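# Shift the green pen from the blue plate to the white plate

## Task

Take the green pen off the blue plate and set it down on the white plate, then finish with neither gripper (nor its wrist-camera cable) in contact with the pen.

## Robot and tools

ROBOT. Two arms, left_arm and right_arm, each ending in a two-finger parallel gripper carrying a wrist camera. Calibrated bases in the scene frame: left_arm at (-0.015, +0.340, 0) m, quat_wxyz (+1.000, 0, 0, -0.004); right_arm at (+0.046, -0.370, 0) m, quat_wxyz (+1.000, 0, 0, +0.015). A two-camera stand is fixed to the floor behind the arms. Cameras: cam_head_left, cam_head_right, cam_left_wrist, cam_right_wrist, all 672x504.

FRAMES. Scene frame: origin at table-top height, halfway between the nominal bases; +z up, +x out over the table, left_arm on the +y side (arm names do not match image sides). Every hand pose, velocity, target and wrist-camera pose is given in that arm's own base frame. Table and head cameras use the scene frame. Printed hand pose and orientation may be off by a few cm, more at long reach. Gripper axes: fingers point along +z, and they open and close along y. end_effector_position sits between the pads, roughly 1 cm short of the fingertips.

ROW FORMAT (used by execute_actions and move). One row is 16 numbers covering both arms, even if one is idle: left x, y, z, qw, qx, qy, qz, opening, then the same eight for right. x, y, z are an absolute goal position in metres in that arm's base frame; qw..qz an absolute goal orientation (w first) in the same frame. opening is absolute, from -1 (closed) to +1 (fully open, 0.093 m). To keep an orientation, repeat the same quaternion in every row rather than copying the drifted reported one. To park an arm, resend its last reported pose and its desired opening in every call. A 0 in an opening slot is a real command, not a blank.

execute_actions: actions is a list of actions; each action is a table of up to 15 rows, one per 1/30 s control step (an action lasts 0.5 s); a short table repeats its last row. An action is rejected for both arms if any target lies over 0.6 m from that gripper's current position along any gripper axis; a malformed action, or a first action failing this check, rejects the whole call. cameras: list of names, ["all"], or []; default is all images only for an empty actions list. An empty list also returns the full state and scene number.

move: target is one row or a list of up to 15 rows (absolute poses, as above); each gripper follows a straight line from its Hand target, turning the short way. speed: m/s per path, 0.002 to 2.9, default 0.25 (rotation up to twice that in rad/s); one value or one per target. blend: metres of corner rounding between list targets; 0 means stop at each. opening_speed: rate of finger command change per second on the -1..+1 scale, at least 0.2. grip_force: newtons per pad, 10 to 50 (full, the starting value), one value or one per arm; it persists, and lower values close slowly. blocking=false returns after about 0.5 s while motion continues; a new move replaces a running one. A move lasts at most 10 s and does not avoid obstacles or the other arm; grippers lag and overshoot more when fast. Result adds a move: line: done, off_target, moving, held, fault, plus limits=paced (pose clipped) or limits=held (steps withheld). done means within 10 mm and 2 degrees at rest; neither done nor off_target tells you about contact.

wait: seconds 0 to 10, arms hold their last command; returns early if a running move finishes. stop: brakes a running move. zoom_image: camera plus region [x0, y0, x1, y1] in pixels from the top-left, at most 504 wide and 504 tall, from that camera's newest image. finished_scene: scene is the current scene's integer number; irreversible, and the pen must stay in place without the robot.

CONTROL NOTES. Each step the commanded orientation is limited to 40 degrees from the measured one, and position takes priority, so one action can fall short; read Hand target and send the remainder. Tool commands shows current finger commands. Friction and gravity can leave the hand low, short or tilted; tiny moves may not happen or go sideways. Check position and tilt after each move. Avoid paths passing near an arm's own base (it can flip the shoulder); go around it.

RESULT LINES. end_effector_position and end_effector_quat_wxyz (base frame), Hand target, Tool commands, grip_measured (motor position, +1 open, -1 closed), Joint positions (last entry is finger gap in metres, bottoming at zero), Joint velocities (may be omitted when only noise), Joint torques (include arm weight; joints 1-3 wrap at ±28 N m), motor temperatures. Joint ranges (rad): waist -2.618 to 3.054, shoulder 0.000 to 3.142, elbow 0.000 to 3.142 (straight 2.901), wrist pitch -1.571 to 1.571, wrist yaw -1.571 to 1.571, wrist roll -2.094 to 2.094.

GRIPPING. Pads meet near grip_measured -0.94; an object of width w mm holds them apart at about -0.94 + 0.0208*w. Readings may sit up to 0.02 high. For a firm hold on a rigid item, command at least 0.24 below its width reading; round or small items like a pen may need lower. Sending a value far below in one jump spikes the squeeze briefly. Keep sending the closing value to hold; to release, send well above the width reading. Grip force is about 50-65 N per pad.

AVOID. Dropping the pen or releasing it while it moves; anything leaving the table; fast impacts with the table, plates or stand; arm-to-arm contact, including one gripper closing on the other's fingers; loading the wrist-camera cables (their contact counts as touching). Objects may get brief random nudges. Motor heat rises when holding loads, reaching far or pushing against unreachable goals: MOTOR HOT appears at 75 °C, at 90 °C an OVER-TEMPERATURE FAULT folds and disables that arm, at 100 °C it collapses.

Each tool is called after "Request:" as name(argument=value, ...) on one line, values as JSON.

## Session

Request:
execute_actions(actions=[])

Scene clock: 0.00 s.
left_arm: end_effector_position=(+0.3444, -0.1940, +0.1429) grip_measured=+1.000 end_effector_quat_wxyz=(+0.410, +0.246, +0.846, -0.237) | right_arm: end_effector_position=(+0.3587, +0.1550, +0.1245) grip_measured=+1.000 end_effector_quat_wxyz=(+0.350, -0.104, +0.882, +0.298)
Joint positions: left_arm=[-0.358 1.38 0.763 -0.016 0.371 0.019 0.093] | right_arm=[0.202 1.439 0.77 -0.046 -0.495 0.195 0.093]
Joint velocities: within noise
Joint torques (N m): no reading
Motor temperatures (°C): left_arm=[26 27 28 29 26 28 26] | right_arm=[27 28 25 26 26 27 27]
Heat: left arm: 29 °C; right arm: 28 °C.
Hand target: left_arm +0.3457, -0.1944, +0.1474; +0.414, +0.246, +0.844, -0.237 | right_arm +0.3605, +0.1553, +0.1296; +0.356, -0.106, +0.879, +0.298
Tool commands: left_gripper/opening=+1.0 right_gripper/opening=+1.0

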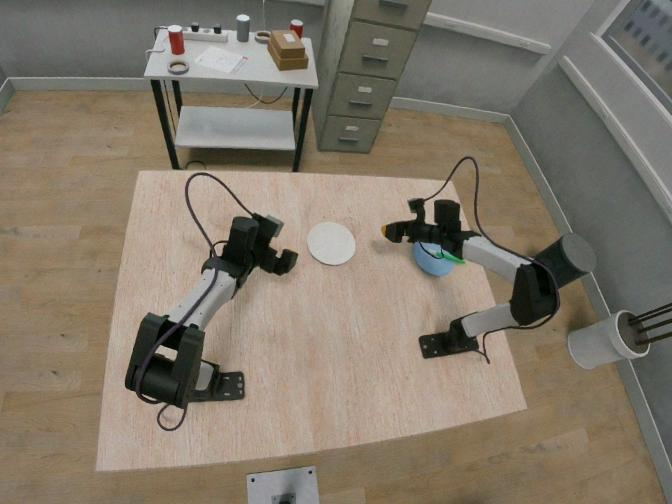

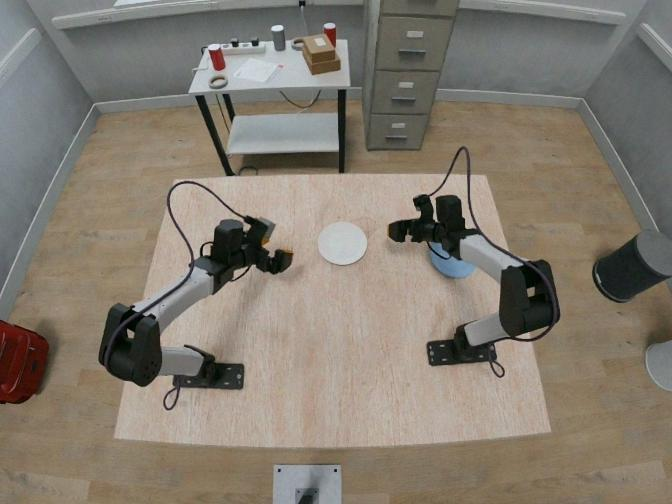

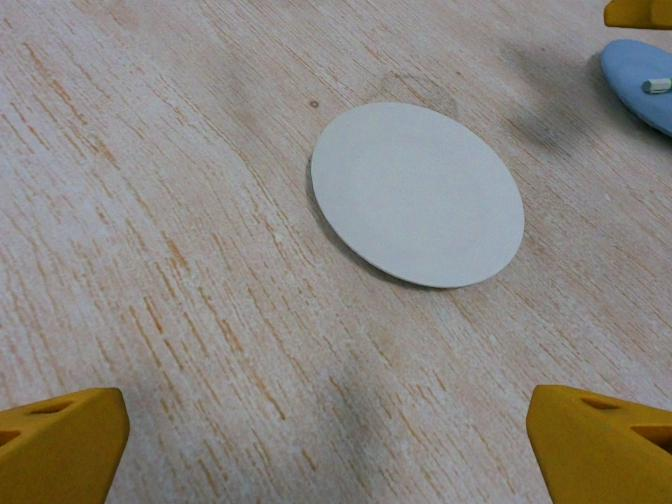

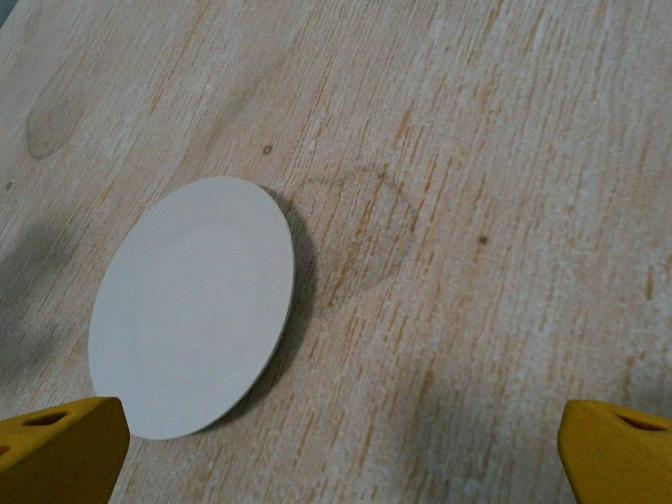

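Request:
move(target=[0.3457,-0.1944,0.1474,0.414,0.246,0.844,-0.237,1,0.27,-0.03,0.18,0,0,1,0,0], cameras=["cam_head_right","cam_right_wrist"])

Scene clock: 10.90 s.
left_arm: end_effector_position=(+0.3444, -0.1940, +0.1429) grip_measured=+1.000 end_effector_quat_wxyz=(+0.410, +0.246, +0.846, -0.237) | right_arm: end_effector_position=(+0.2662, -0.0244, +0.1757) grip_measured=+0.002 end_effector_quat_wxyz=(+0.000, +0.002, +1.000, +0.010)
Joint positions: left_arm=[-0.358 1.38 0.763 -0.016 0.371 0.019 0.093] | right_arm=[-0.104 1.566 1.487 -1.494 -0.02 -0.101 0.045]
Joint torques (N m): left_arm=[-0.1 -5.09 8.85 2.28 0.16 0.03] | right_arm=[-0.18 -4.94 8.25 0.13 0.06 -0.02]
Heat: left arm: 33 °C; right arm: 29 °C.
Hand target: left_arm +0.3457, -0.1944, +0.1474; +0.414, +0.246, +0.844, -0.237 | right_arm +0.2690, -0.0288, +0.1814; +0.002, -0.001, +1.000, +0.002
Off the commanded pose: left_arm 0.005 m, 1 deg | right_arm 0.008 m, 1 deg.
move: done
Images, in order (width x height): cam_head_right 672x504, cam_right_wrist 672x504.

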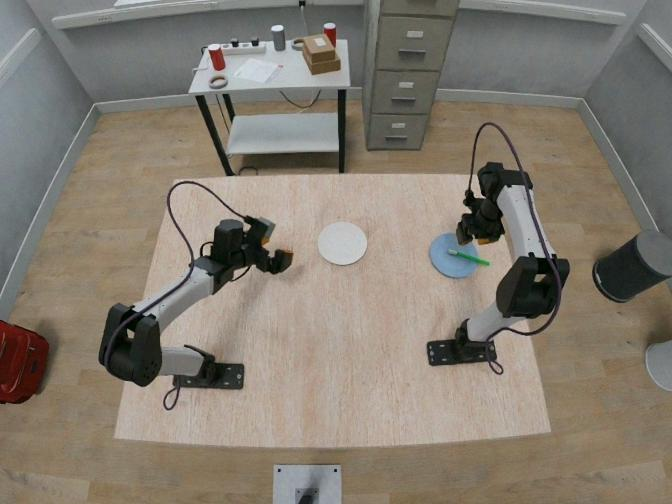

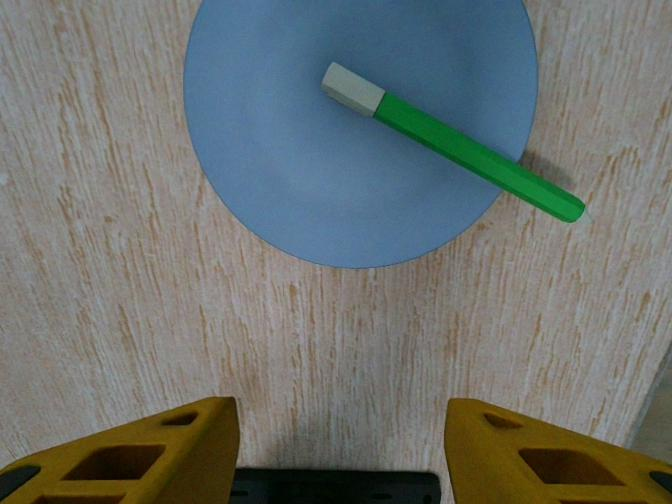

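Request:
move(target=[0.3457,-0.1944,0.1474,0.414,0.246,0.844,-0.237,1,0.30,-0.074,0.075,0,-0.502,0.865,0,0], cameras=["cam_right_wrist"])

Scene clock: 19.27 s.
left_arm: end_effector_position=(+0.3444, -0.1940, +0.1429) grip_measured=+1.000 end_effector_quat_wxyz=(+0.410, +0.246, +0.846, -0.237) | right_arm: end_effector_position=(+0.3012, -0.0711, +0.0829) grip_measured=+0.002 end_effector_quat_wxyz=(+0.004, -0.499, +0.867, +0.000)
Joint positions: left_arm=[-0.358 1.38 0.763 -0.016 0.371 0.019 0.093] | right_arm=[-0.235 1.725 1.289 -1.129 -0.006 -1.28 0.045]
Joint torques (N m): left_arm=[-0.08 -5.09 8.85 2.28 0.16 0.03] | right_arm=[-0.29 -6.57 3.7 0.59 -0.03 -0.05]
Motor temperatures (°C): left_arm=[26 29 30 34 26 28 26] | right_arm=[27 30 27 27 26 27 27]
Heat: left arm: 34 °C; right arm: 30 °C.
Hand target: left_arm +0.3457, -0.1944, +0.1474; +0.414, +0.246, +0.844, -0.237 | right_arm +0.2995, -0.0747, +0.0751; -0.002, -0.502, +0.865, -0.001
Off the commanded pose: left_arm 0.005 m, 1 deg | right_arm 0.008 m, 1 deg.
move: done
Images, in order (width x height): cam_right_wrist 672x504.

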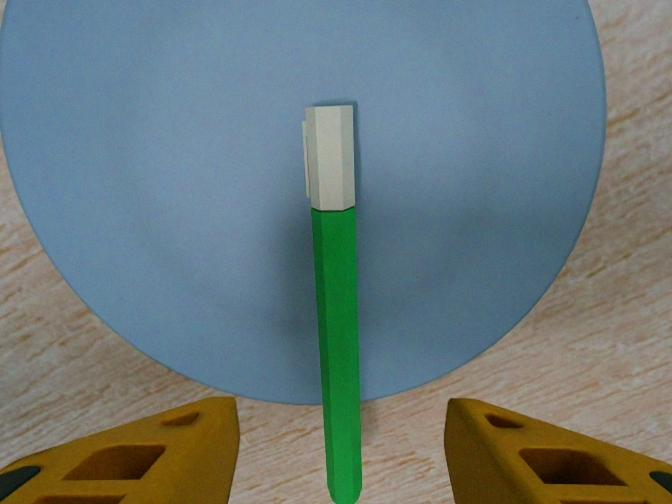

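Request:
move(target=[[0.3457,-0.1944,0.1474,0.414,0.246,0.844,-0.237,1,0.299,-0.075,0.014,0,-0.51,0.86,0,0],[0.3457,-0.1944,0.1474,0.414,0.246,0.844,-0.237,1,0.299,-0.075,0.014,0,-0.51,0.86,0,-0.95]], cameras=["cam_right_wrist"], speed=0.07, opening_speed=0.8, grip_force=[50,25])

Scene clock: 29.33 s.
left_arm: end_effector_position=(+0.3444, -0.1940, +0.1429) grip_measured=+1.000 end_effector_quat_wxyz=(+0.410, +0.246, +0.846, -0.237) | right_arm: end_effector_position=(+0.3063, -0.0735, +0.0245) grip_measured=-0.761 end_effector_quat_wxyz=(+0.013, -0.508, +0.861, -0.008)
Joint positions: left_arm=[-0.358 1.38 0.763 -0.016 0.371 0.019 0.093] | right_arm=[-0.239 1.793 1.127 -0.876 -0.006 -1.305 0.009]
Joint torques (N m): left_arm=[-0.08 -5.09 8.85 2.28 0.16 0.03] | right_arm=[-0.32 -6.13 3.22 0.52 -0.09 -0.03]
Heat: left arm: 36 °C; right arm: 31 °C.
Hand target: left_arm +0.3457, -0.1944, +0.1474; +0.414, +0.246, +0.844, -0.237 | right_arm +0.2991, -0.0748, +0.0144; +0.001, -0.510, +0.860, +0.000
Off the commanded pose: left_arm 0.005 m, 1 deg | right_arm 0.013 m, 2 deg.
grip_force (N): 50, 25
move: off_target (right_arm); target 2's new opening was sent with right_arm's hand 0.012 m and 1 deg from that target
Images, in order (width x height): cam_right_wrist 672x504.

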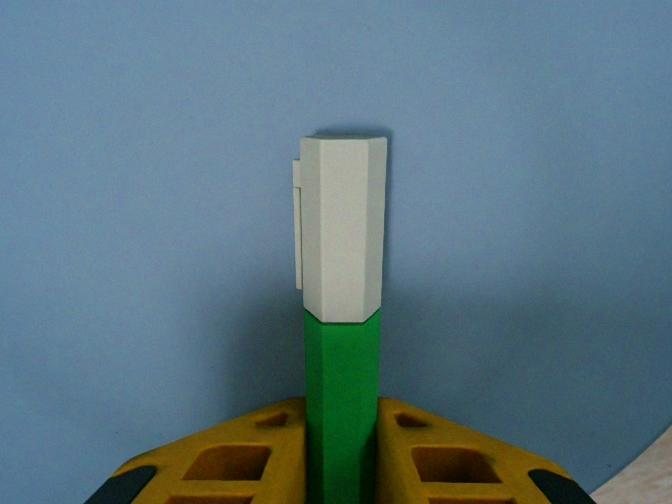

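Request:
move(target=[[0.32,-0.12,0.16,0.436,0.15,0.88,-0.10,1,0.305,-0.07,0.11,0,-0.51,0.86,0,-0.95],[0.30,0.02,0.16,0.5,0,0.866,0,1,0.37,0.30,0.11,0,-0.51,0.86,0,-0.95]], cameras=["cam_head_right","cam_right_wrist"], speed=0.2, blend=0.03)

Scene clock: 39.53 s.
left_arm: end_effector_position=(+0.3060, +0.0209, +0.1736) grip_measured=+1.000 end_effector_quat_wxyz=(+0.513, -0.007, +0.858, +0.001) | right_arm: end_effector_position=(+0.3666, +0.3022, +0.1082) grip_measured=-0.766 end_effector_quat_wxyz=(+0.019, -0.521, +0.853, +0.006)
Joint positions: left_arm=[0.123 0.832 0.511 -0.174 0.099 0.046 0.093] | right_arm=[0.687 2.447 2.479 -1.564 -0.006 -0.409 0.008]
Joint torques (N m): left_arm=[0.64 -1.96 6.06 2.37 0.24 0.19] | right_arm=[-0.31 -11.89 8.06 0.21 0.02 0.2]
Heat: left arm: 37 °C; right arm: 32 °C.
Hand target: left_arm +0.2996, +0.0197, +0.1599; +0.500, -0.001, +0.866, -0.002 | right_arm +0.3705, +0.2988, +0.1096; +0.019, -0.514, +0.858, +0.000
Off the commanded pose: left_arm 0.015 m, 2 deg | right_arm 0.004 m, 3 deg.
joint sent to its limit (right arm) — joint 4 (wrist pitch), lower limit. The joint targets still meet the commanded pose.
grip_force (N): 50, 25
move: off_target (left_arm, right_arm)
Images, in order (width x height): cam_head_right 672x504, cam_right_wrist 672x504.

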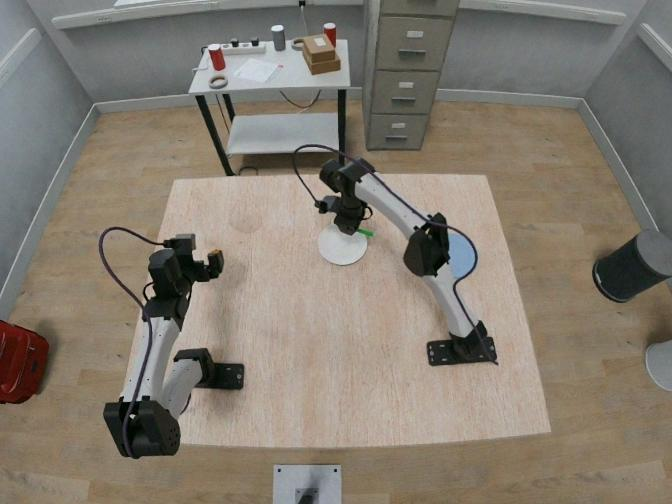

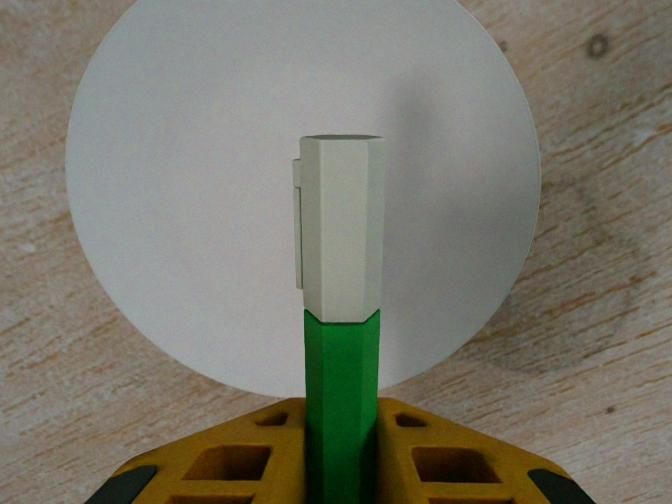

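Request:
move(target=[[0.30,0.02,0.16,0.5,0,0.866,0,1,0.37,0.331,0.07,0,-0.51,0.86,0,-0.95],[0.30,0.02,0.16,0.5,0,0.866,0,1,0.37,0.331,0.024,0,-0.51,0.86,0,-0.95],[0.30,0.02,0.16,0.5,0,0.866,0,1,0.37,0.331,0.014,0,-0.51,0.86,0,-0.95]], cameras=["cam_head_left","cam_right_wrist"], speed=[0.15,0.06,0.03], blend=[0.01,0.005,0])

Scene clock: 48.80 s.
left_arm: end_effector_position=(+0.3060, +0.0209, +0.1736) grip_measured=+1.000 end_effector_quat_wxyz=(+0.513, -0.006, +0.858, +0.001) | right_arm: end_effector_position=(+0.3630, +0.3262, +0.0272) grip_measured=-0.766 end_effector_quat_wxyz=(-0.015, -0.514, +0.857, +0.000)
Joint positions: left_arm=[0.123 0.832 0.511 -0.174 0.099 0.05 0.093] | right_arm=[0.73 2.578 2.397 -1.419 -0.006 -0.351 0.008]
Joint torques (N m): left_arm=[0.47 -1.74 6.19 2.39 0.19 0.19] | right_arm=[0.17 -13.34 2.67 1.1 -0.05 0.19]
Heat: left arm: 38 °C; right arm: 34 °C.
Hand target: left_arm +0.3002, +0.0200, +0.1601; +0.500, +0.000, +0.866, +0.000 | right_arm +0.3695, +0.3304, +0.0145; -0.002, -0.510, +0.860, +0.000
Off the commanded pose: left_arm 0.015 m, 2 deg | right_arm 0.016 m, 2 deg.
grip_force (N): 50, 25
move: off_target (left_arm, right_arm)
Images, in order (width x height): cam_head_left 672x504, cam_right_wrist 672x504.

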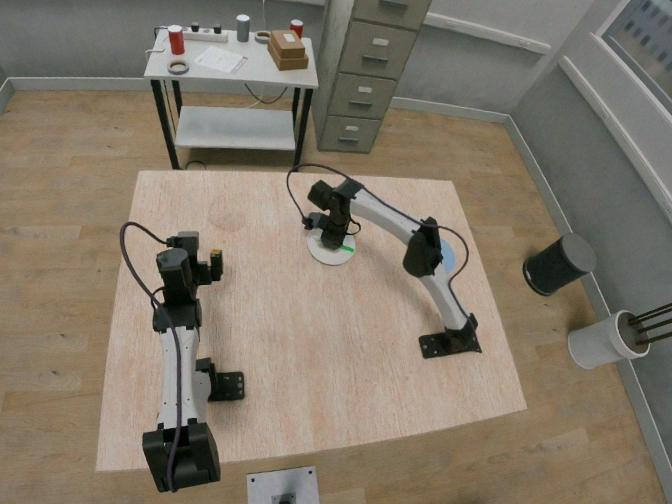

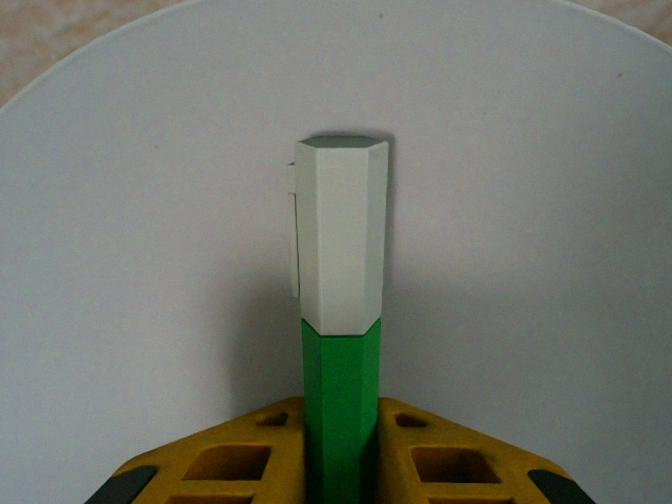

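Request:
move(target=[[0.30,0.02,0.16,0.5,0,0.866,0,1,0.374,0.34,0.028,0,-0.51,0.86,0,-0.95],[0.30,0.02,0.16,0.5,0,0.866,0,1,0.381,0.349,0.022,0,-0.51,0.86,0,-0.95],[0.30,0.02,0.16,0.5,0,0.866,0,1,0.381,0.349,0.008,0,-0.51,0.86,0,-0.95]], cameras=["cam_right_wrist"], speed=[0.06,0.06,0.03], blend=[0.005,0.005,0])

Scene clock: 57.60 s.
left_arm: end_effector_position=(+0.3060, +0.0209, +0.1736) grip_measured=+1.000 end_effector_quat_wxyz=(+0.513, -0.006, +0.858, +0.001) | right_arm: end_effector_position=(+0.3830, +0.3491, +0.0290) grip_measured=-0.766 end_effector_quat_wxyz=(+0.016, -0.514, +0.858, +0.006)
Joint positions: left_arm=[0.123 0.832 0.511 -0.174 0.099 0.05 0.093] | right_arm=[0.737 2.752 2.742 -1.526 -0.006 -0.342 0.008]
Joint torques (N m): left_arm=[0.46 -1.74 6.19 2.4 0.19 0.19] | right_arm=[0.59 -11.15 4.89 0.59 -0.04 0.2]
Motor temperatures (°C): left_arm=[26 29 31 39 26 28 26] | right_arm=[27 38 29 27 26 27 27]
Heat: left arm: 39 °C; right arm: 38 °C.
Hand target: left_arm +0.3002, +0.0200, +0.1601; +0.500, +0.000, +0.866, +0.000 | right_arm +0.3807, +0.3487, +0.0084; +0.001, -0.511, +0.860, +0.000
Off the commanded pose: left_arm 0.015 m, 2 deg | right_arm 0.021 m, 2 deg.
grip_force (N): 50, 25
move: off_target (left_arm, right_arm)
Images, in order (width x height): cam_right_wrist 672x504.

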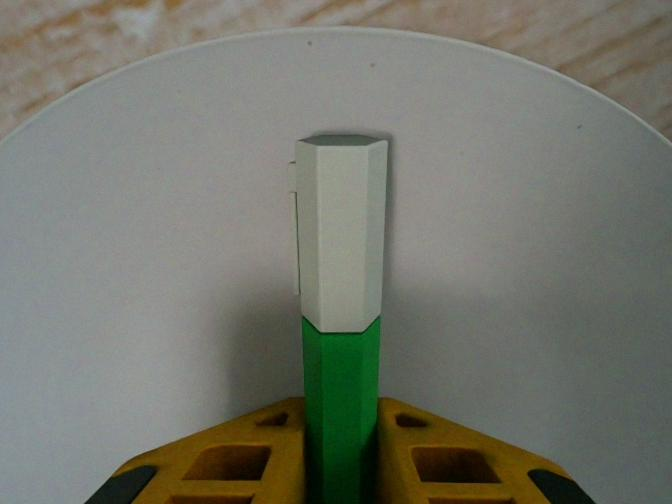

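Request:
move(target=[[0.30,0.02,0.16,0.5,0,0.866,0,1,0.381,0.349,0.008,0,-0.51,0.86,0,-0.5],[0.30,0.02,0.16,0.5,0,0.866,0,1,0.37,0.340,0.10,0,-0.51,0.86,0,-0.3]], cameras=["cam_head_right","cam_right_wrist"], speed=[0.05,0.15], opening_speed=0.4)

Scene clock: 67.10 s.
left_arm: end_effector_position=(+0.3060, +0.0209, +0.1736) grip_measured=+1.000 end_effector_quat_wxyz=(+0.513, -0.006, +0.858, +0.001) | right_arm: end_effector_position=(+0.3776, +0.3421, +0.0928) grip_measured=-0.302 end_effector_quat_wxyz=(+0.052, -0.511, +0.858, +0.009)
Joint positions: left_arm=[0.123 0.832 0.511 -0.174 0.099 0.05 0.093] | right_arm=[0.737 2.599 2.699 -1.564 0.003 -0.338 0.031]
Joint torques (N m): left_arm=[0.46 -1.74 6.19 2.39 0.19 0.2] | right_arm=[0.72 -16.64 3.81 0.41 -0.12 0.19]
Heat: left arm: 40 °C; right arm: 41 °C.
Hand target: left_arm +0.3002, +0.0200, +0.1601; +0.500, +0.000, +0.866, +0.000 | right_arm +0.3700, +0.3397, +0.0995; +0.045, -0.510, +0.859, +0.009
Off the commanded pose: left_arm 0.015 m, 2 deg | right_arm 0.011 m, 6 deg.
joint sent to its limit (right arm) — joint 4 (wrist pitch), lower limit. The joint targets are off in orientation, not in position.
grip_force (N): 50, 25
move: off_target (left_arm, right_arm); target 2's new opening was sent with right_arm's hand 0.011 m and 6 deg from that target
Images, in order (width x height): cam_head_right 672x504, cam_right_wrist 672x504.

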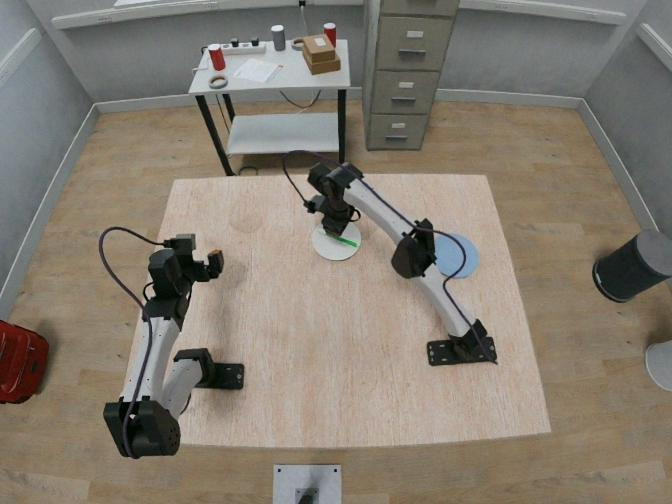

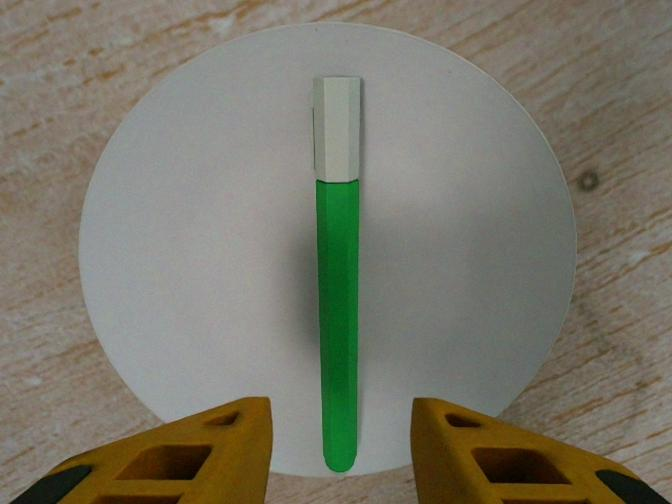

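Request:
finished_scene(scene=2)

The scene is finished: the task was done.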